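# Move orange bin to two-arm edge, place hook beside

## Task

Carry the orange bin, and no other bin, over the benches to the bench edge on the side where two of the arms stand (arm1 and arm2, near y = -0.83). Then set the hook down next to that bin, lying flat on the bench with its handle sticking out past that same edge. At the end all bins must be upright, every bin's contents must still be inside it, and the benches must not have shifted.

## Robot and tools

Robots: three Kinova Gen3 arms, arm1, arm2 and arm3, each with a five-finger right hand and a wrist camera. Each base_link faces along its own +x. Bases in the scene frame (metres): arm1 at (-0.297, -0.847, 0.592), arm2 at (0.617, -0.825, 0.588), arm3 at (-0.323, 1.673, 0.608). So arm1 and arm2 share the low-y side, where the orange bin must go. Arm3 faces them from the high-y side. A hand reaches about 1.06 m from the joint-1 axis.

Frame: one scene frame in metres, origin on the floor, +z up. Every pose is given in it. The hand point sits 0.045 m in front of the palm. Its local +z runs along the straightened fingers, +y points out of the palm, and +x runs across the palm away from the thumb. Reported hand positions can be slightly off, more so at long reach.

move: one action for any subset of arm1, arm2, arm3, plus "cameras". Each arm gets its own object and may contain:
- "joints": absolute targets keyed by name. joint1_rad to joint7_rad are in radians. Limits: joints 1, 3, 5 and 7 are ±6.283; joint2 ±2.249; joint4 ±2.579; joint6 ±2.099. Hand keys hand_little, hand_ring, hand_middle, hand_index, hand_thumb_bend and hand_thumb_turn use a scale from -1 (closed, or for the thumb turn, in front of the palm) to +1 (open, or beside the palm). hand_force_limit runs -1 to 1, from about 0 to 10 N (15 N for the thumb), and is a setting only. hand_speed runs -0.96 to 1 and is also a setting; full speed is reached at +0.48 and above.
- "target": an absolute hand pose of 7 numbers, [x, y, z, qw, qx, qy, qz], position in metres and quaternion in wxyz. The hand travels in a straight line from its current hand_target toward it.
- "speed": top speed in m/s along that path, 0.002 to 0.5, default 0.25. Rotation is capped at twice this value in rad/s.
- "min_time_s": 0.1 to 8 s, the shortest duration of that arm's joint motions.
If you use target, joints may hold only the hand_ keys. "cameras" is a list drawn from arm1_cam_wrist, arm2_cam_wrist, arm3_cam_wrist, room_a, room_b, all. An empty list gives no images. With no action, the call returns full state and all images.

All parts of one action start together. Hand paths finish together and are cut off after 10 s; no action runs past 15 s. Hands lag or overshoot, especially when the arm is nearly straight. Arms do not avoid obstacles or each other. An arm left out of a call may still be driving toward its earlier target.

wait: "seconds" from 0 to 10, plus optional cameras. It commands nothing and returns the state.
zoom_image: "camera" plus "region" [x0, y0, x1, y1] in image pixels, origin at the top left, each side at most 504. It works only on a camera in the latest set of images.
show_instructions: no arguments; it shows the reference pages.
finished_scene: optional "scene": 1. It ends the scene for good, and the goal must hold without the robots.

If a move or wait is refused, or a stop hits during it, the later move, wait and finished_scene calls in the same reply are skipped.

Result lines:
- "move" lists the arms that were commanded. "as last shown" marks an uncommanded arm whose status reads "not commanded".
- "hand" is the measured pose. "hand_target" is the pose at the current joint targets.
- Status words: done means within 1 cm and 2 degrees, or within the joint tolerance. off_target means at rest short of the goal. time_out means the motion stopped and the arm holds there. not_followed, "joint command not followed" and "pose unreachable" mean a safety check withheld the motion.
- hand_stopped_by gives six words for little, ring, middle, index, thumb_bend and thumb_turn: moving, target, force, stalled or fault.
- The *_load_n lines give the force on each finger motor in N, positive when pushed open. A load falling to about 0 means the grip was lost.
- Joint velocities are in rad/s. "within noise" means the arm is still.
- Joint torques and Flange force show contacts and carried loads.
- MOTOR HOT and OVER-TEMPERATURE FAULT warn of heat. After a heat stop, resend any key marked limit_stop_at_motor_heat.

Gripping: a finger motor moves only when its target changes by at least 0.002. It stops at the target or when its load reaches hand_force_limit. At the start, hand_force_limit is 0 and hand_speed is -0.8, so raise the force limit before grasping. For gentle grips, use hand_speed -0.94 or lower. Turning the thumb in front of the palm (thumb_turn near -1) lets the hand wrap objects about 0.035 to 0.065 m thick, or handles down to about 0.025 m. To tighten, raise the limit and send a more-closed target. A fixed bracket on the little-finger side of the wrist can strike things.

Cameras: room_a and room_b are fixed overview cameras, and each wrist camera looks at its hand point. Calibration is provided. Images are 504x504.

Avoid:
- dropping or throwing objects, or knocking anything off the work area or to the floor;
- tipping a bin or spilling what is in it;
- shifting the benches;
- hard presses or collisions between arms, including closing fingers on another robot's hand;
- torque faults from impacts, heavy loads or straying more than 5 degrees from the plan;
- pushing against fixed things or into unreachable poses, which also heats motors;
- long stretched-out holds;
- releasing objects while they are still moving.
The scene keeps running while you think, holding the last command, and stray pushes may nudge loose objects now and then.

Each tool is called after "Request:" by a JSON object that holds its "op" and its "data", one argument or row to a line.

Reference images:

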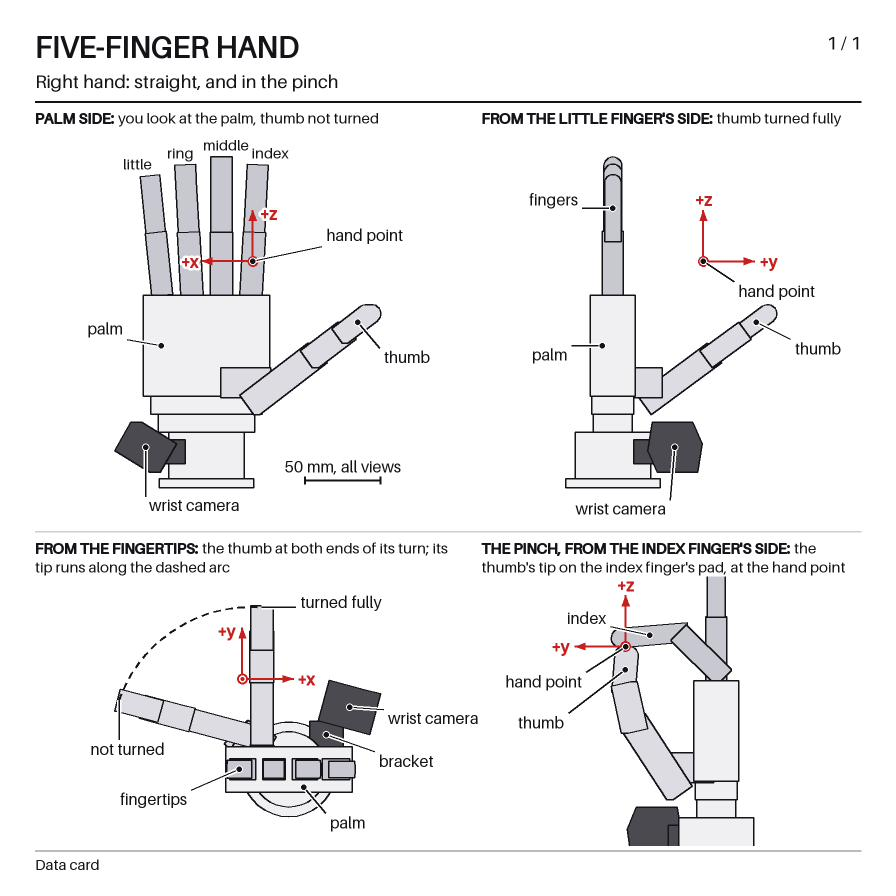

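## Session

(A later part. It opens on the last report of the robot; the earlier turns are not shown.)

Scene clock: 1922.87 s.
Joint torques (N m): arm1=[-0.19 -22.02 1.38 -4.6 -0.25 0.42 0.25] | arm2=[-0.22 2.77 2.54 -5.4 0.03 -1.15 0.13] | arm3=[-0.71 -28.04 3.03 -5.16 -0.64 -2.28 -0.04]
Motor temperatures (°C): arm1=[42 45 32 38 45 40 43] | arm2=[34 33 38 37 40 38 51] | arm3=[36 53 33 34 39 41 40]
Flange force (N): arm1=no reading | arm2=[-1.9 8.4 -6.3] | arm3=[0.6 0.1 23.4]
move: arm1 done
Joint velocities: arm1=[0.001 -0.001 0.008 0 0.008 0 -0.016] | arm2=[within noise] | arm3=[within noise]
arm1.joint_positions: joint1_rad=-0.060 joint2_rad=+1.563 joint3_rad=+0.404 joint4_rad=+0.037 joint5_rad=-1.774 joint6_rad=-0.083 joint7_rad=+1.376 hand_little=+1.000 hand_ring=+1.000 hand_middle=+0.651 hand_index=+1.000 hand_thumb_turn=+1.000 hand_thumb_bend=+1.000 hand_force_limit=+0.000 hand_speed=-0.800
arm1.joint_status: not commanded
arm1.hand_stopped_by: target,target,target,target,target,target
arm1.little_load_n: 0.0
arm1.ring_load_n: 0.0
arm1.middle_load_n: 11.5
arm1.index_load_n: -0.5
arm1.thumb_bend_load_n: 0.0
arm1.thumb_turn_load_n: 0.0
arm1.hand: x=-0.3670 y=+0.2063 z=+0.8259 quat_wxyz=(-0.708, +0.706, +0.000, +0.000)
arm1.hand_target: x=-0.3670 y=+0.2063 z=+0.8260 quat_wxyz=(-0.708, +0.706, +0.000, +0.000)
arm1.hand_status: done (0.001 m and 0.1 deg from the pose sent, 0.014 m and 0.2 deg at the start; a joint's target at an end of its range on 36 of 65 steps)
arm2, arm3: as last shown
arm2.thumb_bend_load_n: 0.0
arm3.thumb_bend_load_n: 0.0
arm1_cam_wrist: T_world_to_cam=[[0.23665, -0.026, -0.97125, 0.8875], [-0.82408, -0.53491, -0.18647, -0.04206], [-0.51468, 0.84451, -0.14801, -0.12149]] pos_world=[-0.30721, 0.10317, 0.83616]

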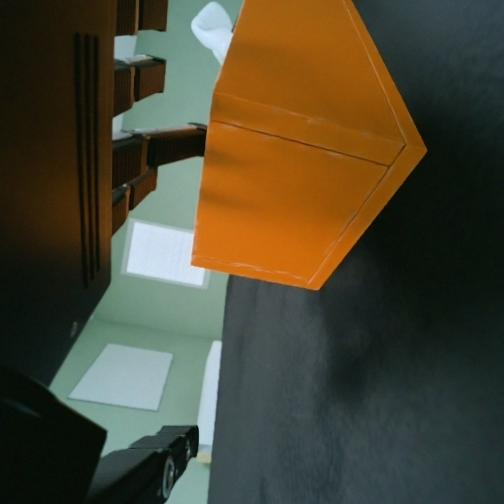

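Request:
{"op": "move", "data": {
  "arm1": {"target": [-0.365, 0.190, 0.860, 0.7071, -0.7071, 0.0, 0.0], "speed": 0.08},
  "arm3": {"target": [-0.347, 0.635, 0.880, 0.6691, 0.7431, 0.0, 0.0], "speed": 0.1}
}}

Request:
{"op": "move", "data": {
  "arm3": {"target": [-0.347, 0.616, 0.880, 0.6691, 0.7431, 0.0, 0.0], "speed": 0.05},
  "cameras": ["arm3_cam_wrist", "room_b"]
}}

Request:
{"op": "zoom_image", "data": {
  "camera": "arm3_cam_wrist",
  "region": [60, 0, 310, 250]
}}

Request:
{"op": "zoom_image", "data": {
  "camera": "room_b",
  "region": [130, 205, 190, 265]
}}

Scene clock: 2021.20 s.
Joint torques (N m): arm1=[-0.48 -32.2 1 -11.71 0.01 -1.7 0.36] | arm2=[-0.19 2.74 2.53 -5.39 -0.03 -1.14 0.13] | arm3=[-0.7 -29.03 1.95 -5.64 -0.55 -2.24 -0.02]
Motor temperatures (°C): arm1=[42 44 32 37 45 40 43] | arm2=[34 33 38 37 40 37 51] | arm3=[36 55 33 34 39 41 39]
Flange force (N): arm1=no reading | arm2=[-2.0 8.2 -6.4] | arm3=no reading
move: arm1 done; arm3 done
Joint velocities: within noise
arm1.joint_positions: joint1_rad=-0.027 joint2_rad=+1.348 joint3_rad=-0.160 joint4_rad=+0.405 joint5_rad=-0.494 joint6_rad=-0.208 joint7_rad=+0.648 hand_little=+1.000 hand_ring=+1.000 hand_middle=+0.650 hand_index=+1.000 hand_thumb_turn=+1.000 hand_thumb_bend=+1.000 hand_force_limit=+0.000 hand_speed=-0.800
arm1.joint_status: not commanded
arm1.hand_stopped_by: target,target,target,target,target,target
arm1.little_load_n: 0.0
arm1.ring_load_n: 0.0
arm1.middle_load_n: 0.0
arm1.index_load_n: 0.0
arm1.thumb_bend_load_n: 0.0
arm1.thumb_turn_load_n: -0.5
arm1.hand: x=-0.3650 y=+0.1900 z=+0.8600 quat_wxyz=(-0.707, +0.707, +0.000, +0.000)
arm1.hand_target: x=-0.3650 y=+0.1900 z=+0.8600 quat_wxyz=(-0.707, +0.707, +0.000, +0.000)
arm1.hand_status: done (0.000 m and 0.0 deg from the pose sent, 0.038 m and 0.1 deg at the start)
arm2: as last shown
arm3.joint_positions: joint1_rad=-0.316 joint2_rad=+1.445 joint3_rad=+0.602 joint4_rad=+0.536 joint5_rad=-0.029 joint6_rad=-0.255 joint7_rad=-3.725 hand_little=+1.000 hand_ring=+1.000 hand_middle=+1.000 hand_index=+1.000 hand_thumb_turn=+1.000 hand_thumb_bend=+1.000 hand_force_limit=+0.000 hand_speed=-0.800
arm3.joint_status: not commanded
arm3.hand_stopped_by: target,target,target,target,target,target
arm3.little_load_n: 0.0
arm3.ring_load_n: 0.0
arm3.middle_load_n: 0.0
arm3.index_load_n: 0.0
arm3.thumb_bend_load_n: 0.0
arm3.thumb_turn_load_n: 0.0
arm3.hand: x=-0.3470 y=+0.6350 z=+0.8800 quat_wxyz=(-0.669, -0.743, +0.000, +0.000)
arm3.hand_target: x=-0.3470 y=+0.6350 z=+0.8800 quat_wxyz=(-0.669, -0.743, +0.000, +0.000)
arm3.hand_status: done (0.000 m and 0.0 deg from the pose sent, 0.032 m and 0.0 deg at the start)
pictures: none

Scene clock: 2022.33 s.
Joint torques (N m): arm1=[-0.49 -32.16 1.01 -11.78 -0.01 -1.69 0.39] | arm2=[-0.2 2.7 2.56 -5.41 0.03 -1.14 0.13] | arm3=[-0.7 -29.72 0.6 -5.85 -0.32 -2.24 -0.01]
Motor temperatures (°C): arm1=[42 44 32 37 45 40 43] | arm2=[34 33 38 37 40 37 51] | arm3=[36 55 33 34 39 41 39]
Flange force (N): arm1=no reading | arm2=[-2.0 8.4 -6.3] | arm3=no reading
move: arm3 done
Joint velocities: within noise
arm1.joint_positions: joint1_rad=-0.027 joint2_rad=+1.348 joint3_rad=-0.160 joint4_rad=+0.405 joint5_rad=-0.494 joint6_rad=-0.208 joint7_rad=+0.648 hand_little=+1.000 hand_ring=+1.000 hand_middle=+0.650 hand_index=+1.000 hand_thumb_turn=+1.000 hand_thumb_bend=+1.000 hand_force_limit=+0.000 hand_speed=-0.800
arm1.joint_status: not commanded
arm1.hand_stopped_by: target,target,target,target,target,target
arm1.little_load_n: 0.0
arm1.ring_load_n: 0.0
arm1.middle_load_n: 0.0
arm1.index_load_n: 0.0
arm1.thumb_bend_load_n: 0.0
arm1.thumb_turn_load_n: -0.5
arm1.hand: x=-0.3650 y=+0.1900 z=+0.8600 quat_wxyz=(-0.707, +0.707, +0.000, +0.000)
arm1.hand_target: x=-0.3650 y=+0.1900 z=+0.8600 quat_wxyz=(-0.707, +0.707, +0.000, +0.000)
arm1.hand_status: not commanded
arm2.joint_positions: joint1_rad=+0.380 joint2_rad=-0.563 joint3_rad=-0.130 joint4_rad=+1.320 joint5_rad=+0.042 joint6_rad=+1.929 joint7_rad=-1.875 hand_little=+1.000 hand_ring=+1.000 hand_middle=+1.000 hand_index=+1.000 hand_thumb_turn=+1.000 hand_thumb_bend=+1.000 hand_force_limit=+0.000 hand_speed=-0.800
arm2.joint_status: not commanded
arm2.hand_stopped_by: target,target,target,target,target,target
arm2.little_load_n: 0.0
arm2.ring_load_n: 0.0
arm2.middle_load_n: 0.0
arm2.index_load_n: 0.0
arm2.thumb_bend_load_n: 0.0
arm2.thumb_turn_load_n: 0.0
arm2.hand: x=+0.6451 y=-0.6386 z=+1.1815 quat_wxyz=(-0.189, +0.446, -0.867, -0.117)
arm2.hand_target: x=+0.6451 y=-0.6386 z=+1.1815 quat_wxyz=(-0.189, +0.446, -0.867, -0.117)
arm2.hand_status: not commanded
arm3.joint_positions: joint1_rad=-0.249 joint2_rad=+1.543 joint3_rad=+0.618 joint4_rad=+0.256 joint5_rad=-0.049 joint6_rad=-0.094 joint7_rad=-3.726 hand_little=+1.000 hand_ring=+1.000 hand_middle=+1.000 hand_index=+1.000 hand_thumb_turn=+1.000 hand_thumb_bend=+1.000 hand_force_limit=+0.000 hand_speed=-0.800
arm3.joint_status: not commanded
arm3.hand_stopped_by: target,target,target,target,target,target
arm3.little_load_n: 0.0
arm3.ring_load_n: 0.0
arm3.middle_load_n: 0.0
arm3.index_load_n: 0.0
arm3.thumb_bend_load_n: 0.0
arm3.thumb_turn_load_n: 0.0
arm3.hand: x=-0.3470 y=+0.6160 z=+0.8800 quat_wxyz=(-0.669, -0.743, +0.000, +0.000)
arm3.hand_target: x=-0.3470 y=+0.6160 z=+0.8800 quat_wxyz=(-0.669, -0.743, +0.000, +0.000)
arm3.hand_status: done (0.000 m and 0.0 deg from the pose sent, 0.019 m and 0.0 deg at the start)
arm3_cam_wrist: T_world_to_cam=[[0.31298, -0.09102, 0.94539, -0.66919], [-0.79009, 0.52744, 0.31234, -0.88101], [-0.52707, -0.8447, 0.09316, 0.37253]] pos_world=[-0.29029, 0.71845, 0.87311]

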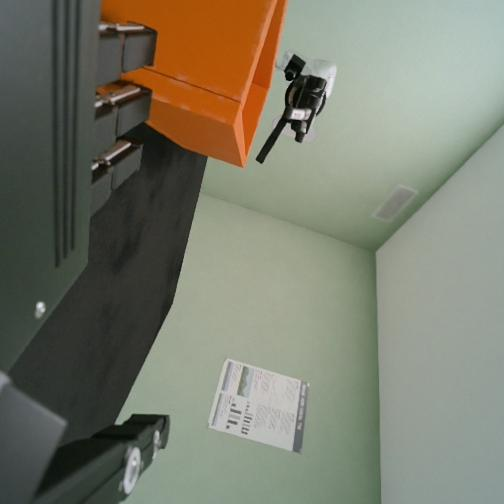

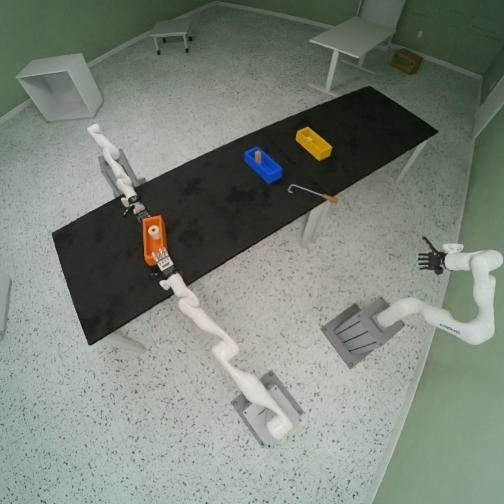

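Scaled by 2.016 from the camera's image (finer frame: 720x720).

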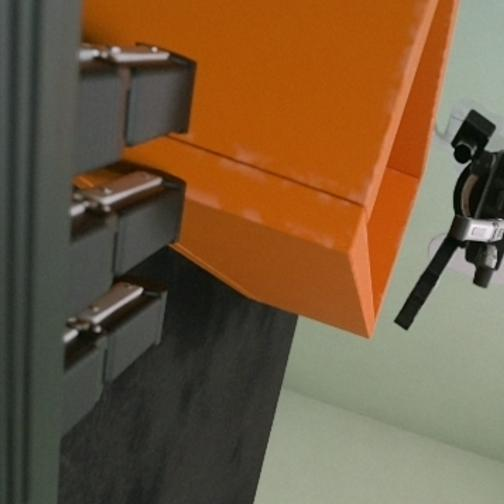

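Scaled by 8.400 from the camera's image (finer frame: 720x720).

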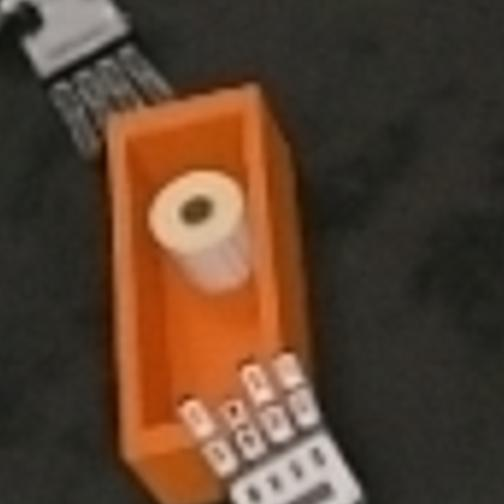

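Request:
{"op": "move", "data": {
  "arm3": {"target": [-0.335, 0.660, 0.880, 0.6691, 0.7431, 0.0, 0.0], "speed": 0.1},
  "arm1": {"target": [-0.365, 0.2075, 0.842, 0.7071, -0.7071, 0.0, 0.0], "speed": 0.06, "joints": {"hand_middle": 0.72}}
}}

Request:
{"op": "move", "data": {
  "arm1": {"target": [-0.365, 0.2075, 0.8225, 0.7071, -0.7071, 0.0, 0.0], "speed": 0.04},
  "cameras": ["arm1_cam_wrist", "room_b"]
}}

Request:
{"op": "zoom_image", "data": {
  "camera": "arm1_cam_wrist",
  "region": [80, 50, 330, 300]
}}

Scene clock: 2259.03 s.
Joint torques (N m): arm1=[-0.48 -32.8 1.41 -11.95 -0.39 0.34 0.49] | arm2=[-0.18 2.75 2.51 -5.38 0.02 -1.14 0.13] | arm3=[-0.68 -28.03 3.05 -5.24 -0.72 -2.24 0]
Motor temperatures (°C): arm1=[42 50 32 37 45 40 43] | arm2=[34 33 38 37 40 37 51] | arm3=[36 48 33 35 39 41 40]
Flange force (N): arm1=no reading | arm2=[-2.0 8.2 -6.4] | arm3=[-0.1 0.2 22.7]
move: arm1 moving; arm3 done
Joint velocities: arm1=[0.001 -0.002 0.006 -0.002 -0.037 0.001 0.032] | arm2=[within noise] | arm3=[within noise]
arm1.joint_positions: joint1_rad=-0.052 joint2_rad=+1.529 joint3_rad=-0.006 joint4_rad=+0.046 joint5_rad=-1.596 joint6_rad=-0.089 joint7_rad=+1.609 hand_little=+1.000 hand_ring=+1.000 hand_middle=+0.720 hand_index=+1.000 hand_thumb_turn=+1.000 hand_thumb_bend=+1.000 hand_force_limit=+0.000 hand_speed=-0.800
arm1.joint_status: all done
arm1.hand_stopped_by: target,target,target,target,target,target
arm1.little_load_n: 0.0
arm1.ring_load_n: 0.0
arm1.middle_load_n: 0.0
arm1.index_load_n: 0.0
arm1.thumb_bend_load_n: 0.0
arm1.thumb_turn_load_n: -0.5
arm1.hand: x=-0.3649 y=+0.2061 z=+0.8420 quat_wxyz=(-0.709, +0.706, +0.000, +0.000)
arm1.hand_target: x=-0.3649 y=+0.2061 z=+0.8420 quat_wxyz=(-0.709, +0.706, +0.000, +0.000)
arm1.hand_status: moving (0.001 m and 0.2 deg from the pose sent, 0.025 m and 0.0 deg at the start)
arm2: as last shown
arm3.joint_positions: joint1_rad=-0.392 joint2_rad=+1.373 joint3_rad=+0.625 joint4_rad=+0.759 joint5_rad=-0.063 joint6_rad=-0.376 joint7_rad=-3.711 hand_little=+1.000 hand_ring=+1.000 hand_middle=+1.000 hand_index=+1.000 hand_thumb_turn=+1.000 hand_thumb_bend=+1.000 hand_force_limit=+0.000 hand_speed=-0.800
arm3.joint_status: not commanded
arm3.hand_stopped_by: target,target,target,target,target,target
arm3.little_load_n: 0.0
arm3.ring_load_n: 0.0
arm3.middle_load_n: 0.0
arm3.index_load_n: 0.0
arm3.thumb_bend_load_n: -0.5
arm3.thumb_turn_load_n: 0.0
arm3.hand: x=-0.3350 y=+0.6600 z=+0.8800 quat_wxyz=(-0.669, -0.743, +0.000, +0.000)
arm3.hand_target: x=-0.3350 y=+0.6600 z=+0.8800 quat_wxyz=(-0.669, -0.743, +0.000, +0.000)
arm3.hand_status: done (0.000 m and 0.0 deg from the pose sent, 0.046 m and 0.0 deg at the start)
pictures: none

Scene clock: 2261.47 s.
Joint torques (N m): arm1=[-0.39 -27.6 1.63 -8.64 -0.24 0.11 0.32] | arm2=[-0.18 2.74 2.52 -5.37 0.01 -1.16 0.13] | arm3=[-0.64 -28.05 2.96 -5.21 -0.68 -2.25 -0.04]
Motor temperatures (°C): arm1=[42 50 32 37 45 40 43] | arm2=[34 33 38 37 40 37 51] | arm3=[36 49 33 35 39 41 40]
Flange force (N): arm1=no reading | arm2=[-2.0 8.2 -6.5] | arm3=[0.3 0.0 22.9]
move: arm1 done
Joint velocities: arm1=[-0.001 -0.001 0.014 0.001 0.002 0 -0.016] | arm2=[within noise] | arm3=[within noise]
arm1.joint_positions: joint1_rad=-0.054 joint2_rad=+1.561 joint3_rad=+0.083 joint4_rad=+0.037 joint5_rad=-1.444 joint6_rad=-0.089 joint7_rad=+1.367 hand_little=+1.000 hand_ring=+1.000 hand_middle=+0.721 hand_index=+1.000 hand_thumb_turn=+1.000 hand_thumb_bend=+1.000 hand_force_limit=+0.000 hand_speed=-0.800
arm1.joint_status: not commanded
arm1.hand_stopped_by: target,target,target,target,target,target
arm1.little_load_n: 0.0
arm1.ring_load_n: -0.5
arm1.middle_load_n: 6.0
arm1.index_load_n: 0.0
arm1.thumb_bend_load_n: 0.0
arm1.thumb_turn_load_n: 0.0
arm1.hand: x=-0.3649 y=+0.2065 z=+0.8225 quat_wxyz=(-0.708, +0.706, +0.000, +0.000)
arm1.hand_target: x=-0.3649 y=+0.2065 z=+0.8225 quat_wxyz=(-0.708, +0.706, +0.000, +0.000)
arm1.hand_status: done (0.001 m and 0.2 deg from the pose sent, 0.020 m and 0.2 deg at the start; a joint's target at an end of its range on 40 of 73 steps)
arm2, arm3: as last shown
arm3.thumb_bend_load_n: 0.0
arm1_cam_wrist: T_world_to_cam=[[0.23663, -0.02552, -0.97127, 0.88359], [-0.82425, -0.53453, -0.18677, -0.04086], [-0.51441, 0.84476, -0.14752, -0.12142]] pos_world=[-0.30521, 0.10328, 0.83266]

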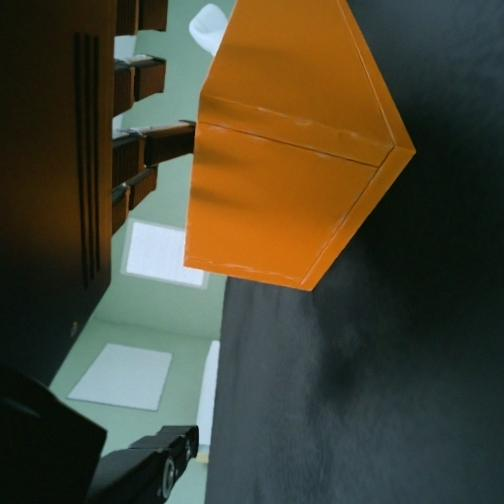

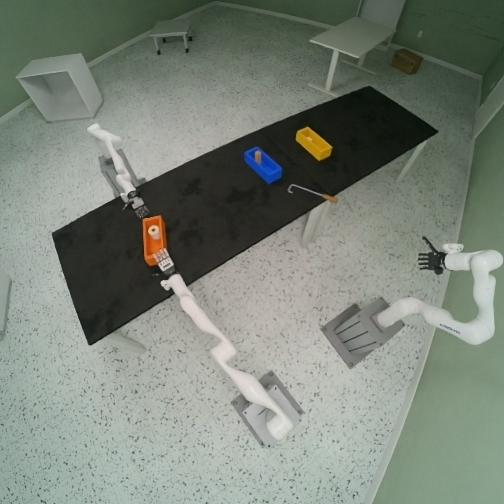

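Scaled by 2.016 from the camera's image (finer frame: 720x720).

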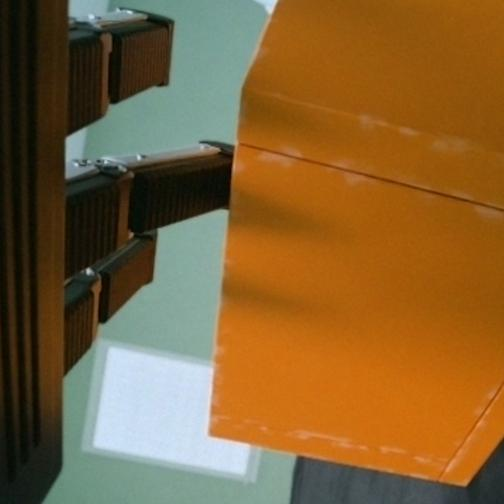

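Request:
{"op": "move", "data": {
  "arm1": {"target": [-0.365, 0.2065, 0.8185, 0.7071, -0.7071, 0, 0], "speed": 0.02},
  "cameras": ["arm1_cam_wrist", "room_b"]
}}

Scene clock: 2294.90 s.
Joint torques (N m): arm1=[-0.32 -18.9 0.9 -3.21 -0.31 0.61 0.54] | arm2=[-0.18 2.74 2.54 -5.42 -0.01 -1.15 0.16] | arm3=[-0.73 -28.09 2.99 -5.15 -0.65 -2.24 -0.02]
Motor temperatures (°C): arm1=[42 50 32 37 45 40 43] | arm2=[34 33 38 37 40 37 51] | arm3=[36 51 33 34 39 41 40]
Flange force (N): arm1=no reading | arm2=[-1.9 8.3 -6.3] | arm3=[0.2 0.0 23.7]
move: arm1 done
Joint velocities: arm1=[0 -0.001 0.004 0 0.002 0 -0.005] | arm2=[within noise] | arm3=[within noise]
arm1.joint_positions: joint1_rad=-0.053 joint2_rad=+1.566 joint3_rad=+0.088 joint4_rad=+0.035 joint5_rad=-1.439 joint6_rad=-0.087 joint7_rad=+1.357 hand_little=+1.000 hand_ring=+1.000 hand_middle=+0.722 hand_index=+1.000 hand_thumb_turn=+1.000 hand_thumb_bend=+1.000 hand_force_limit=+0.000 hand_speed=-0.800
arm1.joint_status: not commanded
arm1.hand_stopped_by: target,target,target,target,target,target
arm1.little_load_n: 0.0
arm1.ring_load_n: 0.0
arm1.middle_load_n: 17.5
arm1.index_load_n: -0.5
arm1.thumb_bend_load_n: 0.0
arm1.thumb_turn_load_n: -0.5
arm1.hand: x=-0.3650 y=+0.2063 z=+0.8185 quat_wxyz=(-0.707, +0.707, +0.000, +0.000)
arm1.hand_target: x=-0.3650 y=+0.2063 z=+0.8185 quat_wxyz=(-0.707, +0.707, +0.000, +0.000)
arm1.hand_status: done (0.000 m and 0.0 deg from the pose sent, 0.004 m and 0.2 deg at the start; a joint's target at an end of its range on 15 of 29 steps)
arm2, arm3: as last shown
arm1_cam_wrist: T_world_to_cam=[[0.23677, -0.02783, -0.97117, 0.88018], [-0.82368, -0.53587, -0.18546, -0.04224], [-0.51526, 0.84384, -0.14979, -0.12017]] pos_world=[-0.30511, 0.10326, 0.82897]

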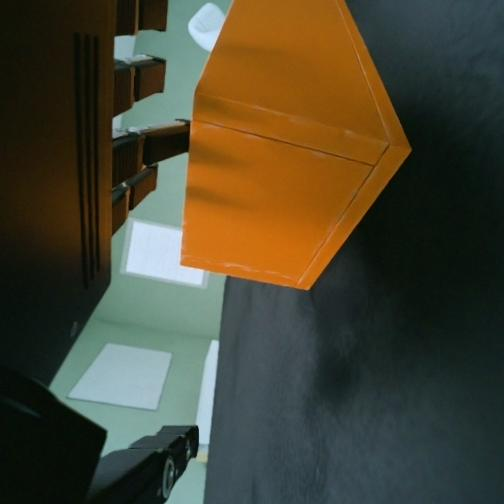

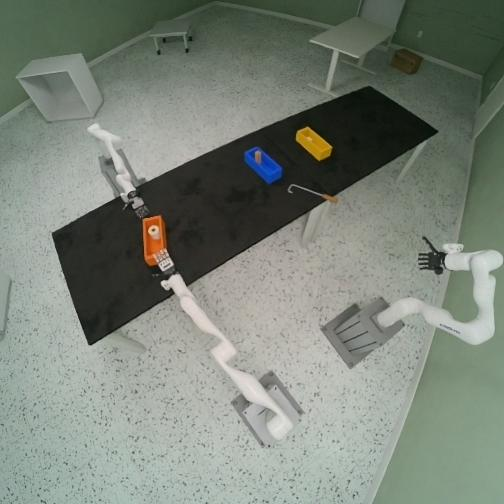

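Request:
{"op": "move", "data": {
  "arm1": {"target": [-0.365, 0.1965, 0.8185, 0.7071, -0.7071, 0, 0], "speed": 0.01},
  "cameras": ["arm1_cam_wrist", "room_b"]
}}

Scene clock: 2301.03 s.
Joint torques (N m): arm1=[-1.04 -19.4 0.85 -3.23 -0.49 1.95 0.5] | arm2=[-0.2 2.73 2.53 -5.43 -0.01 -1.14 0.13] | arm3=[-0.7 -28.06 2.99 -5.22 -0.7 -2.28 0.01]
Motor temperatures (°C): arm1=[42 49 32 37 45 40 43] | arm2=[34 33 38 37 40 37 51] | arm3=[36 51 33 34 39 41 40]
Flange force (N): arm1=no reading | arm2=[-1.9 8.2 -6.2] | arm3=[0.1 0.2 23.1]
move: arm1 done
Joint velocities: within noise
arm1.joint_positions: joint1_rad=-0.025 joint2_rad=+1.439 joint3_rad=-0.202 joint4_rad=+0.326 joint5_rad=-0.419 joint6_rad=-0.217 joint7_rad=+0.618 hand_little=+1.000 hand_ring=+1.000 hand_middle=+0.723 hand_index=+1.000 hand_thumb_turn=+1.000 hand_thumb_bend=+1.000 hand_force_limit=+0.000 hand_speed=-0.800
arm1.joint_status: not commanded
arm1.hand_stopped_by: target,target,target,target,target,target
arm1.little_load_n: 0.0
arm1.ring_load_n: 0.0
arm1.middle_load_n: 19.0
arm1.index_load_n: 0.0
arm1.thumb_bend_load_n: 0.0
arm1.thumb_turn_load_n: -0.5
arm1.hand: x=-0.3650 y=+0.1965 z=+0.8185 quat_wxyz=(-0.707, +0.707, +0.000, +0.000)
arm1.hand_target: x=-0.3650 y=+0.1965 z=+0.8185 quat_wxyz=(-0.707, +0.707, +0.000, +0.000)
arm1.hand_status: done (0.000 m and 0.0 deg from the pose sent, 0.010 m and 0.0 deg at the start)
arm2, arm3: as last shown
arm2.thumb_bend_load_n: -0.5
arm1_cam_wrist: T_world_to_cam=[[0.23677, -0.02814, -0.97116, 0.87993], [-0.82362, -0.53603, -0.18526, -0.04762], [-0.51536, 0.84373, -0.15009, -0.11167]] pos_world=[-0.30511, 0.09346, 0.82897]

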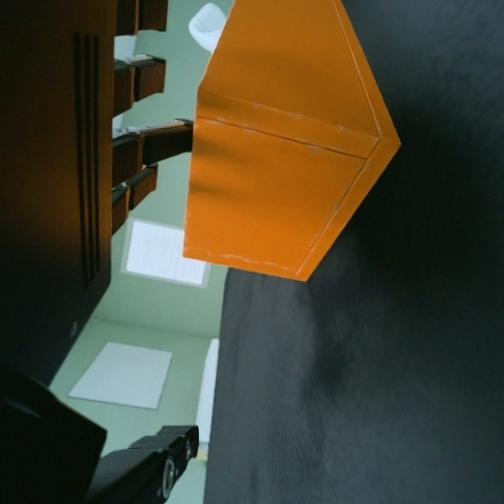

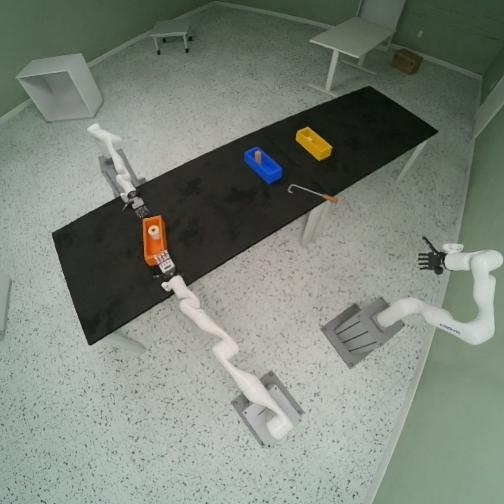

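Request:
{"op": "zoom_image", "data": {
  "camera": "arm1_cam_wrist",
  "region": [110, 60, 260, 210]
}}

Request:
{"op": "zoom_image", "data": {
  "camera": "room_b",
  "region": [110, 180, 210, 300]
}}

Scaled by 3.360 from the camera's image (finer frame: 720x720).

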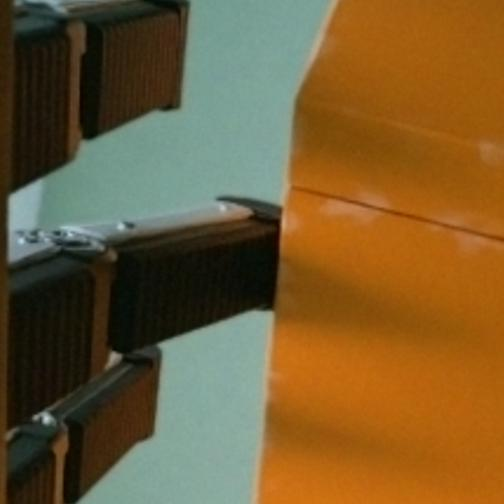

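Scaled by 4.200 from the camera's image (finer frame: 720x720).

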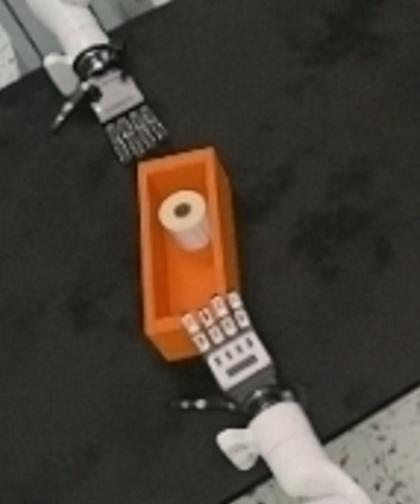

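Request:
{"op": "move", "data": {
  "arm1": {"target": [-0.365, 0.2, 0.84, 0.7071, -0.7071, 0, 0], "speed": 0.05, "joints": {"hand_middle": 0.85}},
  "arm3": {"target": [-0.331, 0.64, 0.88, 0.6691, 0.7431, 0, 0], "speed": 0.05},
  "cameras": ["arm3_cam_wrist"]
}}

Request:
{"op": "move", "data": {
  "arm3": {"target": [-0.331, 0.6105, 0.88, 0.6691, 0.7431, 0, 0], "speed": 0.03},
  "cameras": ["arm3_cam_wrist", "arm1_cam_wrist"]
}}

Scene clock: 2545.50 s.
Joint torques (N m): arm1=[-0.56 -32.62 1.2 -11.94 -0.18 -1.54 0.33] | arm2=[-0.2 2.8 2.56 -5.35 0.02 -1.12 0.15] | arm3=[-0.73 -28.81 2.3 -5.37 -0.53 -2.3 -0.02]
Motor temperatures (°C): arm1=[42 44 32 36 45 40 43] | arm2=[34 33 37 37 39 37 51] | arm3=[36 58 33 34 39 42 40]
Flange force (N): arm1=no reading | arm2=[-1.9 8.4 -6.4] | arm3=[1.3 0.1 30.9]
move: arm1 done; arm3 done
Joint velocities: within noise
arm1.joint_positions: joint1_rad=-0.041 joint2_rad=+1.439 joint3_rad=-0.111 joint4_rad=+0.255 joint5_rad=-0.646 joint6_rad=-0.152 joint7_rad=+0.757 hand_little=+1.000 hand_ring=+1.000 hand_middle=+0.850 hand_index=+1.000 hand_thumb_turn=+1.000 hand_thumb_bend=+1.000 hand_force_limit=+0.000 hand_speed=-0.800
arm1.joint_status: all done
arm1.hand_stopped_by: target,target,target,target,target,target
arm1.little_load_n: 0.0
arm1.ring_load_n: 0.0
arm1.middle_load_n: 0.0
arm1.index_load_n: 0.0
arm1.thumb_bend_load_n: 0.0
arm1.thumb_turn_load_n: -0.5
arm1.hand: x=-0.3650 y=+0.2000 z=+0.8400 quat_wxyz=(-0.707, +0.707, +0.000, +0.000)
arm1.hand_target: x=-0.3650 y=+0.2000 z=+0.8400 quat_wxyz=(-0.707, +0.707, +0.000, +0.000)
arm1.hand_status: done (0.000 m and 0.0 deg from the pose sent, 0.022 m and 0.0 deg at the start)
arm2: as last shown
arm2.middle_load_n: -0.5
arm2.thumb_bend_load_n: 0.0
arm3.joint_positions: joint1_rad=-0.357 joint2_rad=+1.434 joint3_rad=+0.637 joint4_rad=+0.585 joint5_rad=-0.090 joint6_rad=-0.272 joint7_rad=-3.703 hand_little=+1.000 hand_ring=+1.000 hand_middle=+1.000 hand_index=+1.000 hand_thumb_turn=+1.000 hand_thumb_bend=+1.000 hand_force_limit=+0.000 hand_speed=-0.800
arm3.joint_status: not commanded
arm3.hand_stopped_by: target,target,target,target,target,target
arm3.little_load_n: 0.0
arm3.ring_load_n: 0.0
arm3.middle_load_n: 0.0
arm3.index_load_n: 0.0
arm3.thumb_bend_load_n: 0.0
arm3.thumb_turn_load_n: 0.0
arm3.hand: x=-0.3310 y=+0.6400 z=+0.8800 quat_wxyz=(-0.669, -0.743, +0.000, +0.000)
arm3.hand_target: x=-0.3310 y=+0.6400 z=+0.8800 quat_wxyz=(-0.669, -0.743, +0.000, +0.000)
arm3.hand_status: done (0.000 m and 0.0 deg from the pose sent, 0.020 m and 0.0 deg at the start)
arm3_cam_wrist: T_world_to_cam=[[0.31298, -0.09102, 0.94539, -0.67201], [-0.79009, 0.52744, 0.31234, -0.88103], [-0.52707, -0.8447, 0.09316, 0.40123]] pos_world=[-0.27429, 0.74245, 0.87311]

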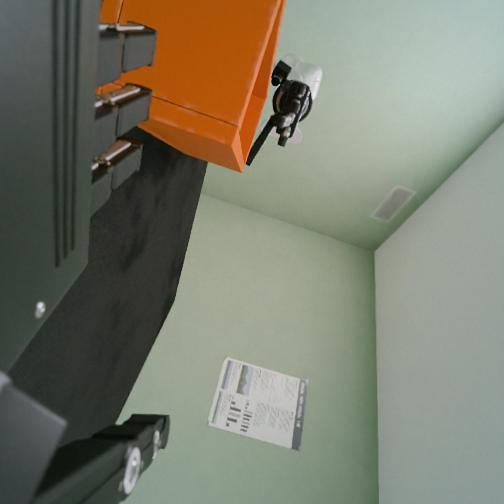

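Scene clock: 2549.87 s.
Joint torques (N m): arm1=[-0.55 -32.62 1.29 -11.86 -0.12 -1.57 0.37] | arm2=[-0.23 2.73 2.52 -5.34 -0.01 -1.12 0.14] | arm3=[-0.4 -30.28 -0.59 -2.16 -0.14 -1.87 -0.09]
Motor temperatures (°C): arm1=[42 44 32 36 45 40 43] | arm2=[34 33 37 37 39 37 51] | arm3=[36 57 33 34 39 42 40]
Flange force (N): arm1=no reading | arm2=[-2.1 8.3 -6.5] | arm3=no reading
move: arm3 done
Joint velocities: arm1=[within noise] | arm2=[within noise] | arm3=[0.001 0 0.009 0 0.002 0.002 -0.012]
arm1.joint_positions: joint1_rad=-0.041 joint2_rad=+1.439 joint3_rad=-0.111 joint4_rad=+0.255 joint5_rad=-0.646 joint6_rad=-0.152 joint7_rad=+0.757 hand_little=+1.000 hand_ring=+1.000 hand_middle=+0.850 hand_index=+1.000 hand_thumb_turn=+1.000 hand_thumb_bend=+1.000 hand_force_limit=+0.000 hand_speed=-0.800
arm1.joint_status: not commanded
arm1.hand_stopped_by: target,target,target,target,target,target
arm1.little_load_n: 0.0
arm1.ring_load_n: 0.0
arm1.middle_load_n: 0.0
arm1.index_load_n: 0.0
arm1.thumb_bend_load_n: 0.0
arm1.thumb_turn_load_n: 0.0
arm1.hand: x=-0.3650 y=+0.2000 z=+0.8400 quat_wxyz=(-0.707, +0.707, +0.000, +0.000)
arm1.hand_target: x=-0.3650 y=+0.2000 z=+0.8400 quat_wxyz=(-0.707, +0.707, +0.000, +0.000)
arm1.hand_status: not commanded
arm2: as last shown
arm2.middle_load_n: 0.0
arm3.joint_positions: joint1_rad=-0.215 joint2_rad=+1.630 joint3_rad=+1.115 joint4_rad=+0.038 joint5_rad=-0.300 joint6_rad=+0.040 joint7_rad=-3.972 hand_little=+1.000 hand_ring=+1.000 hand_middle=+1.000 hand_index=+1.000 hand_thumb_turn=+1.000 hand_thumb_bend=+1.000 hand_force_limit=+0.000 hand_speed=-0.800
arm3.joint_status: not commanded
arm3.hand_stopped_by: target,target,target,target,target,target
arm3.little_load_n: 0.0
arm3.ring_load_n: 0.0
arm3.middle_load_n: 0.0
arm3.index_load_n: 0.0
arm3.thumb_bend_load_n: 0.0
arm3.thumb_turn_load_n: 0.0
arm3.hand: x=-0.3310 y=+0.6111 z=+0.8800 quat_wxyz=(-0.669, -0.743, +0.000, +0.000)
arm3.hand_target: x=-0.3310 y=+0.6111 z=+0.8800 quat_wxyz=(-0.669, -0.743, +0.000, +0.000)
arm3.hand_status: done (0.001 m and 0.1 deg from the pose sent, 0.030 m and 0.0 deg at the start)
pictures: arm1_cam_wrist, arm3_cam_wrist
arm1_cam_wrist: T_world_to_cam=[[0.23677, -0.02814, -0.97116, 0.90091], [-0.82359, -0.53607, -0.18526, -0.04175], [-0.5154, 0.8437, -0.1501, -0.1114]] pos_world=[-0.30511, 0.09696, 0.85047]
arm3_cam_wrist: T_world_to_cam=[[0.313, -0.09145, 0.94534, -0.67435], [-0.79044, 0.52672, 0.31266, -0.86576], [-0.52653, -0.8451, 0.09258, 0.37771]] pos_world=[-0.2744, 0.71355, 0.87322]

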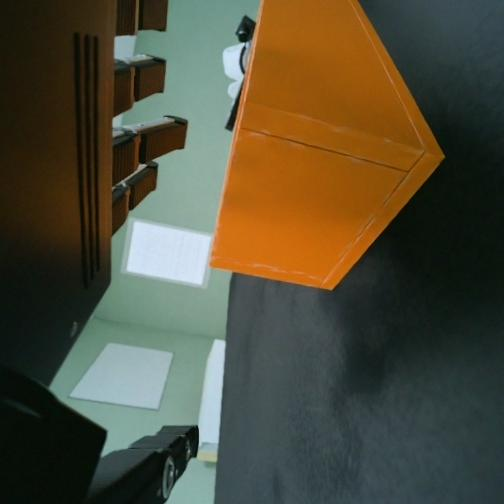

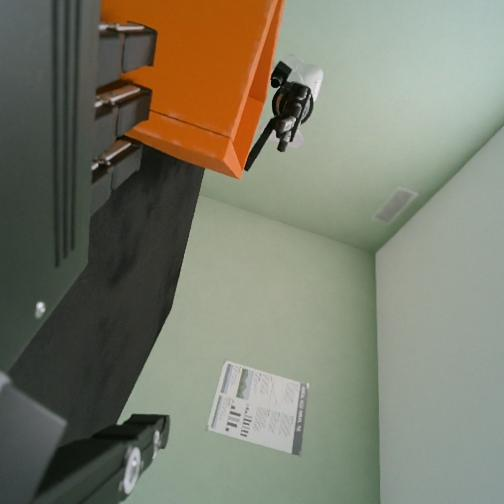

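Request:
{"op": "move", "data": {
  "cameras": ["room_b", "room_a", "arm3_cam_wrist"]
}}

Request:
{"op": "zoom_image", "data": {
  "camera": "room_b",
  "region": [110, 180, 210, 300]
}}

Request:
{"op": "zoom_image", "data": {
  "camera": "arm3_cam_wrist",
  "region": [70, 0, 310, 240]
}}

Scene clock: 2594.13 s.
Joint torques (N m): arm1=[-0.5 -32.64 1.28 -11.94 -0.14 -1.53 0.37] | arm2=[-0.17 2.75 2.5 -5.39 -0.01 -1.14 0.14] | arm3=[-0.4 -30.15 -0.62 -2.02 -0.09 -1.86 -0.02]
Motor temperatures (°C): arm1=[42 44 31 37 45 40 43] | arm2=[34 33 37 37 39 37 51] | arm3=[36 55 33 34 39 41 40]
Flange force (N): arm1=no reading | arm2=[-2.0 8.1 -6.3] | arm3=no reading
Joint velocities: within noise
arm1.joint_positions: joint1_rad=-0.041 joint2_rad=+1.439 joint3_rad=-0.111 joint4_rad=+0.255 joint5_rad=-0.646 joint6_rad=-0.152 joint7_rad=+0.757 hand_little=+1.000 hand_ring=+1.000 hand_middle=+0.850 hand_index=+1.000 hand_thumb_turn=+1.000 hand_thumb_bend=+1.000 hand_force_limit=+0.000 hand_speed=-0.800
arm1.joint_status: not commanded
arm1.hand_stopped_by: target,target,target,target,target,target
arm1.little_load_n: 0.0
arm1.ring_load_n: 0.0
arm1.middle_load_n: 0.0
arm1.index_load_n: 0.0
arm1.thumb_bend_load_n: 0.0
arm1.thumb_turn_load_n: -0.5
arm1.hand: x=-0.3650 y=+0.2000 z=+0.8400 quat_wxyz=(-0.707, +0.707, +0.000, +0.000) (m; scene frame)
arm1.hand_target: x=-0.3650 y=+0.2000 z=+0.8400 quat_wxyz=(-0.707, +0.707, +0.000, +0.000) (m; scene frame)
arm1.hand_status: not commanded
arm2.joint_positions: joint1_rad=+0.380 joint2_rad=-0.563 joint3_rad=-0.130 joint4_rad=+1.320 joint5_rad=+0.042 joint6_rad=+1.929 joint7_rad=-1.875 hand_little=+1.000 hand_ring=+1.000 hand_middle=+1.000 hand_index=+1.000 hand_thumb_turn=+1.000 hand_thumb_bend=+1.000 hand_force_limit=+0.000 hand_speed=-0.800
arm2.joint_status: not commanded
arm2.hand_stopped_by: target,target,target,target,target,target
arm2.little_load_n: 0.0
arm2.ring_load_n: 0.0
arm2.middle_load_n: 0.0
arm2.index_load_n: 0.0
arm2.thumb_bend_load_n: -0.5
arm2.thumb_turn_load_n: 0.0
arm2.hand: x=+0.6451 y=-0.6386 z=+1.1815 quat_wxyz=(-0.189, +0.446, -0.867, -0.117) (m; scene frame)
arm2.hand_target: x=+0.6451 y=-0.6386 z=+1.1815 quat_wxyz=(-0.189, +0.446, -0.867, -0.117) (m; scene frame)
arm2.hand_status: not commanded
arm3.joint_positions: joint1_rad=-0.215 joint2_rad=+1.630 joint3_rad=+1.115 joint4_rad=+0.038 joint5_rad=-0.300 joint6_rad=+0.040 joint7_rad=-3.972 hand_little=+1.000 hand_ring=+1.000 hand_middle=+1.000 hand_index=+1.000 hand_thumb_turn=+1.000 hand_thumb_bend=+1.000 hand_force_limit=+0.000 hand_speed=-0.800
arm3.joint_status: not commanded
arm3.hand_stopped_by: target,target,target,target,target,target
arm3.little_load_n: 0.0
arm3.ring_load_n: 0.0
arm3.middle_load_n: 0.0
arm3.index_load_n: 0.0
arm3.thumb_bend_load_n: 0.0
arm3.thumb_turn_load_n: 0.0
arm3.hand: x=-0.3310 y=+0.6111 z=+0.8800 quat_wxyz=(-0.669, -0.743, +0.000, +0.000) (m; scene frame)
arm3.hand_target: x=-0.3310 y=+0.6111 z=+0.8800 quat_wxyz=(-0.669, -0.743, +0.000, +0.000) (m; scene frame)
arm3.hand_status: done (0.001 m and 0.1 deg from the pose sent, 0.030 m and 0.0 deg at the start)
pictures: arm3_cam_wrist, room_a, room_b
camera_calibration:
arm3_cam_wrist: T_world_to_cam=[[0.313, -0.09145, 0.94534, -0.67426], [-0.79044, 0.52672, 0.31266, -0.86573], [-0.52653, -0.8451, 0.09258, 0.37772]] pos_world=[-0.2744, 0.71355, 0.87312]

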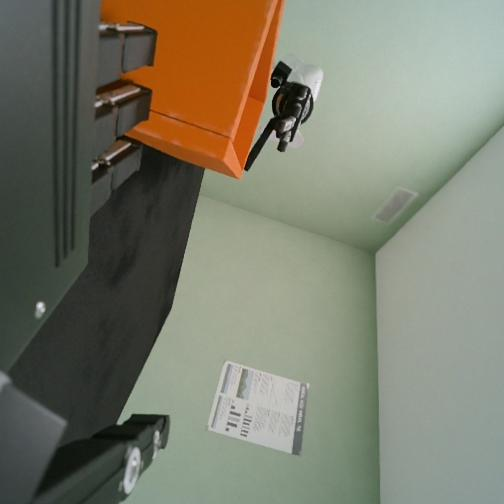

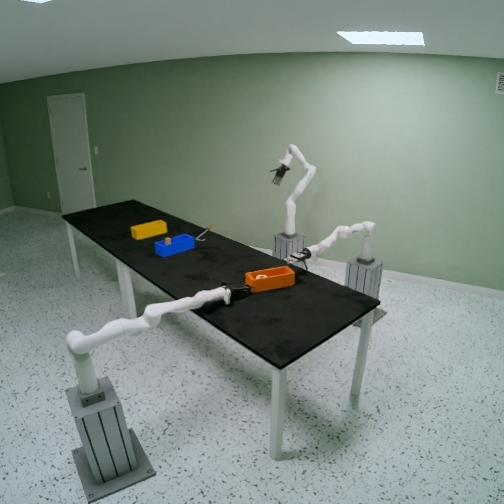

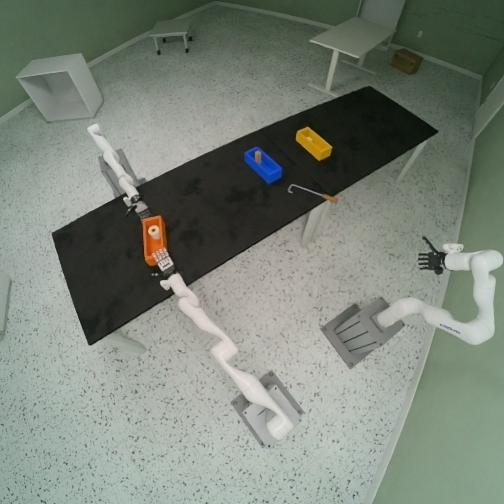

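Scaled by 4.200 from the camera's image (finer frame: 720x720).

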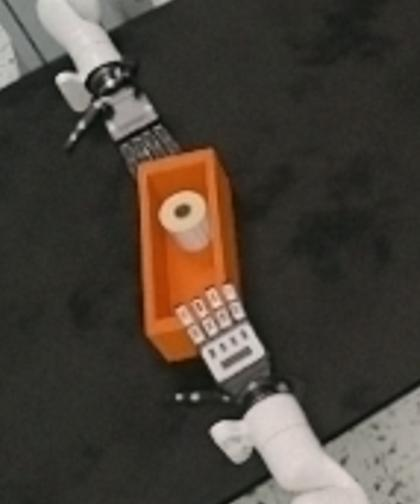

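Scaled by 2.100 from the camera's image (finer frame: 720x720).

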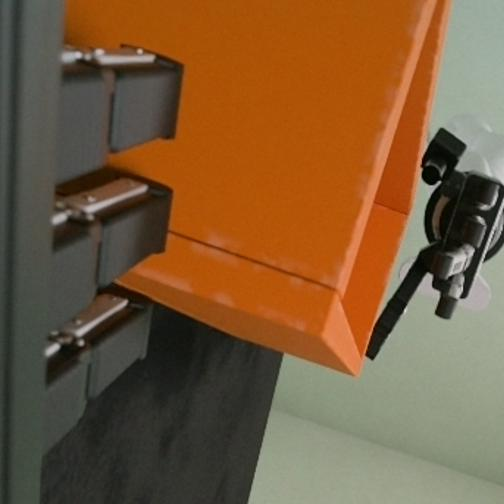

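Request:
{"op": "move", "data": {
  "arm1": {"target": [-0.365, 0.208, 0.818, 0.7071, -0.7071, 0, 0], "speed": 0.03},
  "arm3": {"target": [-0.335, 0.66, 0.88, 0.6691, 0.7431, 0, 0], "speed": 0.05},
  "cameras": ["arm1_cam_wrist"]
}}

Request:
{"op": "zoom_image", "data": {
  "camera": "arm1_cam_wrist",
  "region": [110, 60, 260, 210]
}}

Scene clock: 2718.37 s.
Joint torques (N m): arm1=[-0.58 -32.8 1.14 -12.02 -0.07 -0.49 0.49] | arm2=[-0.18 2.72 2.56 -5.43 0.01 -1.14 0.12] | arm3=[-0.67 -27.8 4.31 -3.08 -0.96 -1.65 -0.04]
Motor temperatures (°C): arm1=[41 44 31 38 45 40 43] | arm2=[34 33 37 37 39 37 51] | arm3=[36 51 33 33 39 41 40]
Flange force (N): arm1=no reading | arm2=[-1.9 8.3 -6.2] | arm3=[0.0 -0.2 23.3]
move: arm1 done; arm3 done
Joint velocities: arm1=[0.001 0.001 0.014 -0.001 -0.018 0 0.004] | arm2=[within noise] | arm3=[within noise]
arm1.joint_positions: joint1_rad=-0.052 joint2_rad=+1.565 joint3_rad=-0.030 joint4_rad=+0.038 joint5_rad=-1.255 joint6_rad=-0.094 joint7_rad=+1.291 hand_little=+1.000 hand_ring=+1.000 hand_middle=+0.850 hand_index=+1.000 hand_thumb_turn=+1.000 hand_thumb_bend=+1.000 hand_force_limit=+0.000 hand_speed=-0.800
arm1.joint_status: not commanded
arm1.hand_stopped_by: target,target,target,target,target,target
arm1.little_load_n: 0.0
arm1.ring_load_n: 0.0
arm1.middle_load_n: 0.0
arm1.index_load_n: 0.0
arm1.thumb_bend_load_n: 0.0
arm1.thumb_turn_load_n: -0.5
arm1.hand: x=-0.3649 y=+0.2066 z=+0.8180 quat_wxyz=(-0.709, +0.705, -0.001, +0.000)
arm1.hand_target: x=-0.3649 y=+0.2066 z=+0.8180 quat_wxyz=(-0.709, +0.705, -0.001, +0.000)
arm1.hand_status: done (0.001 m and 0.3 deg from the pose sent, 0.023 m and 0.0 deg at the start)
arm2: as last shown
arm2.thumb_bend_load_n: 0.0
arm3.joint_positions: joint1_rad=-0.459 joint2_rad=+1.443 joint3_rad=+0.925 joint4_rad=+0.764 joint5_rad=-0.012 joint6_rad=-0.381 joint7_rad=-4.063 hand_little=+1.000 hand_ring=+1.000 hand_middle=+1.000 hand_index=+1.000 hand_thumb_turn=+1.000 hand_thumb_bend=+1.000 hand_force_limit=+0.000 hand_speed=-0.800
arm3.joint_status: not commanded
arm3.hand_stopped_by: target,target,target,target,target,target
arm3.little_load_n: 0.0
arm3.ring_load_n: 0.0
arm3.middle_load_n: 0.0
arm3.index_load_n: 0.5
arm3.thumb_bend_load_n: -0.5
arm3.thumb_turn_load_n: 0.0
arm3.hand: x=-0.3350 y=+0.6600 z=+0.8800 quat_wxyz=(-0.669, -0.743, +0.000, +0.000)
arm3.hand_target: x=-0.3350 y=+0.6600 z=+0.8800 quat_wxyz=(-0.669, -0.743, +0.000, +0.000)
arm3.hand_status: done (0.000 m and 0.0 deg from the pose sent, 0.049 m and 0.1 deg at the start)
arm1_cam_wrist: T_world_to_cam=[[0.23643, -0.02346, -0.97137, 0.87883], [-0.82457, -0.53368, -0.18781, -0.04099], [-0.51399, 0.84536, -0.14552, -0.1238]] pos_world=[-0.30522, 0.10339, 0.82795]

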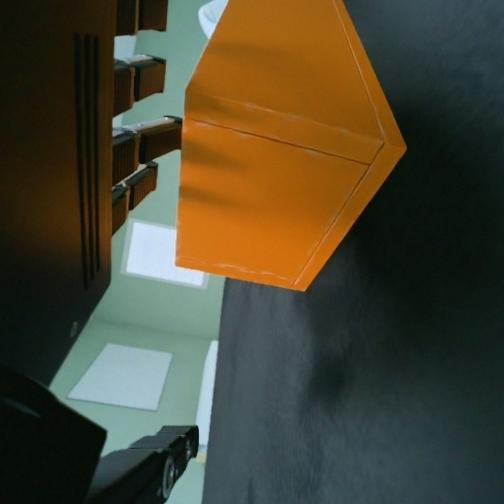

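Scaled by 3.360 from the camera's image (finer frame: 720x720).

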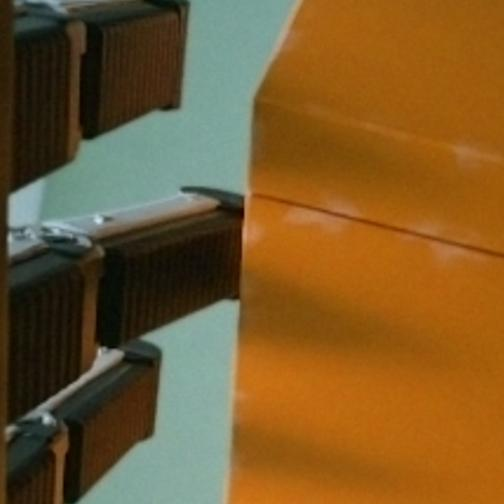

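Request:
{"op": "move", "data": {
  "arm1": {"target": [-0.365, 0.208, 0.814, 0.7071, -0.7071, 0, 0], "speed": 0.03}
}}

Request:
{"op": "move", "data": {
  "arm1": {"target": [-0.365, 0.208, 0.811, 0.7071, -0.7071, 0, 0], "speed": 0.03}
}}

Request:
{"op": "move", "data": {
  "arm1": {"target": [-0.365, 0.208, 0.808, 0.7071, -0.7071, 0, 0], "speed": 0.03}
}}

Scene clock: 2729.77 s.
Joint torques (N m): arm1=[-0.57 -32.71 1.8 -11.8 -0.16 -0.56 0.49] | arm2=[-0.17 2.78 2.52 -5.39 0.02 -1.16 0.12] | arm3=[-0.72 -27.81 4.31 -3.08 -0.94 -1.63 -0.01]
Motor temperatures (°C): arm1=[41 43 31 38 45 40 43] | arm2=[34 33 37 37 39 37 51] | arm3=[36 52 33 33 39 41 40]
Flange force (N): arm1=no reading | arm2=[-1.9 8.2 -6.4] | arm3=[0.0 -0.2 23.3]
move: arm1 done
Joint velocities: arm1=[0 -0.002 0.017 0.002 -0.001 0 -0.016] | arm2=[within noise] | arm3=[within noise]
arm1.joint_positions: joint1_rad=-0.053 joint2_rad=+1.572 joint3_rad=-0.002 joint4_rad=+0.035 joint5_rad=-1.241 joint6_rad=-0.095 joint7_rad=+1.249 hand_little=+1.000 hand_ring=+1.000 hand_middle=+0.850 hand_index=+1.000 hand_thumb_turn=+1.000 hand_thumb_bend=+1.000 hand_force_limit=+0.000 hand_speed=-0.800
arm1.joint_status: not commanded
arm1.hand_stopped_by: target,target,target,target,target,target
arm1.little_load_n: 0.0
arm1.ring_load_n: 0.0
arm1.middle_load_n: 0.0
arm1.index_load_n: 0.0
arm1.thumb_bend_load_n: 0.0
arm1.thumb_turn_load_n: -0.5
arm1.hand: x=-0.3649 y=+0.2066 z=+0.8141 quat_wxyz=(-0.709, +0.705, -0.001, +0.001)
arm1.hand_target: x=-0.3649 y=+0.2066 z=+0.8140 quat_wxyz=(-0.709, +0.705, -0.001, +0.001)
arm1.hand_status: done (0.001 m and 0.3 deg from the pose sent, 0.004 m and 0.3 deg at the start; a joint's target at an end of its range on 24 of 43 steps)
arm2, arm3: as last shown
arm2.ring_load_n: 0.5
arm3.index_load_n: 0.0
arm3.thumb_bend_load_n: 0.0
pictures: none

Scene clock: 2731.13 s.
Joint torques (N m): arm1=[-0.25 -27.87 1.09 -8.8 -0.46 -0.15 0.43] | arm2=[-0.22 2.69 2.51 -5.39 0.01 -1.15 0.16] | arm3=[-0.76 -27.79 4.37 -3.11 -0.95 -1.65 -0.02]
Motor temperatures (°C): arm1=[41 43 31 38 45 40 43] | arm2=[34 33 37 37 39 37 51] | arm3=[36 52 33 33 39 41 40]
Flange force (N): arm1=no reading | arm2=[-2.1 8.3 -6.4] | arm3=[-0.2 -0.1 23.3]
move: arm1 done
Joint velocities: arm1=[-0.002 0 0.016 -0.001 -0.006 0 -0.012] | arm2=[within noise] | arm3=[within noise]
arm1.joint_positions: joint1_rad=-0.053 joint2_rad=+1.577 joint3_rad=+0.026 joint4_rad=+0.035 joint5_rad=-1.222 joint6_rad=-0.096 joint7_rad=+1.201 hand_little=+1.000 hand_ring=+1.000 hand_middle=+0.851 hand_index=+1.000 hand_thumb_turn=+1.000 hand_thumb_bend=+1.000 hand_force_limit=+0.000 hand_speed=-0.800
arm1.joint_status: not commanded
arm1.hand_stopped_by: target,target,target,target,target,target
arm1.little_load_n: 0.0
arm1.ring_load_n: 0.0
arm1.middle_load_n: 6.0
arm1.index_load_n: 0.0
arm1.thumb_bend_load_n: 0.0
arm1.thumb_turn_load_n: 0.0
arm1.hand: x=-0.3649 y=+0.2066 z=+0.8111 quat_wxyz=(-0.709, +0.705, -0.001, +0.001)
arm1.hand_target: x=-0.3649 y=+0.2066 z=+0.8110 quat_wxyz=(-0.709, +0.705, -0.001, +0.001)
arm1.hand_status: done (0.001 m and 0.3 deg from the pose sent, 0.003 m and 0.3 deg at the start; a joint's target at an end of its range on 35 of 41 steps)
arm2, arm3: as last shown
arm2.ring_load_n: 0.0
arm2.thumb_turn_load_n: -0.5
arm3.little_load_n: -0.5
pictures: none

Scene clock: 2732.47 s.
Joint torques (N m): arm1=[-0.1 -20.7 1.28 -4.46 -0.17 0.77 0.48] | arm2=[-0.17 2.76 2.48 -5.41 -0.03 -1.14 0.11] | arm3=[-0.75 -27.8 4.32 -3.11 -0.94 -1.64 -0.03]
Motor temperatures (°C): arm1=[41 43 31 38 45 40 43] | arm2=[34 33 37 37 39 37 51] | arm3=[36 52 33 33 39 41 40]
Flange force (N): arm1=no reading | arm2=[-1.9 8.0 -6.2] | arm3=[-0.1 -0.2 23.1]
move: arm1 done
Joint velocities: arm1=[-0.001 0.002 0.016 0.001 -0.006 0 -0.011] | arm2=[within noise] | arm3=[within noise]
arm1.joint_positions: joint1_rad=-0.053 joint2_rad=+1.582 joint3_rad=+0.054 joint4_rad=+0.035 joint5_rad=-1.202 joint6_rad=-0.097 joint7_rad=+1.153 hand_little=+1.000 hand_ring=+1.000 hand_middle=+0.851 hand_index=+1.000 hand_thumb_turn=+1.000 hand_thumb_bend=+1.000 hand_force_limit=+0.000 hand_speed=-0.800
arm1.joint_status: not commanded
arm1.hand_stopped_by: target,target,target,target,target,target
arm1.little_load_n: 0.0
arm1.ring_load_n: 0.0
arm1.middle_load_n: 14.5
arm1.index_load_n: 0.0
arm1.thumb_bend_load_n: 0.0
arm1.thumb_turn_load_n: -0.5
arm1.hand: x=-0.3649 y=+0.2066 z=+0.8080 quat_wxyz=(-0.709, +0.705, -0.001, +0.001)
arm1.hand_target: x=-0.3649 y=+0.2066 z=+0.8080 quat_wxyz=(-0.709, +0.705, -0.001, +0.001)
arm1.hand_status: done (0.001 m and 0.3 deg from the pose sent, 0.003 m and 0.3 deg at the start; a joint's target at an end of its range on 39 of 40 steps)
arm2, arm3: as last shown
arm2.thumb_bend_load_n: -0.5
arm2.thumb_turn_load_n: 0.0
arm3.little_load_n: 0.0
pictures: none


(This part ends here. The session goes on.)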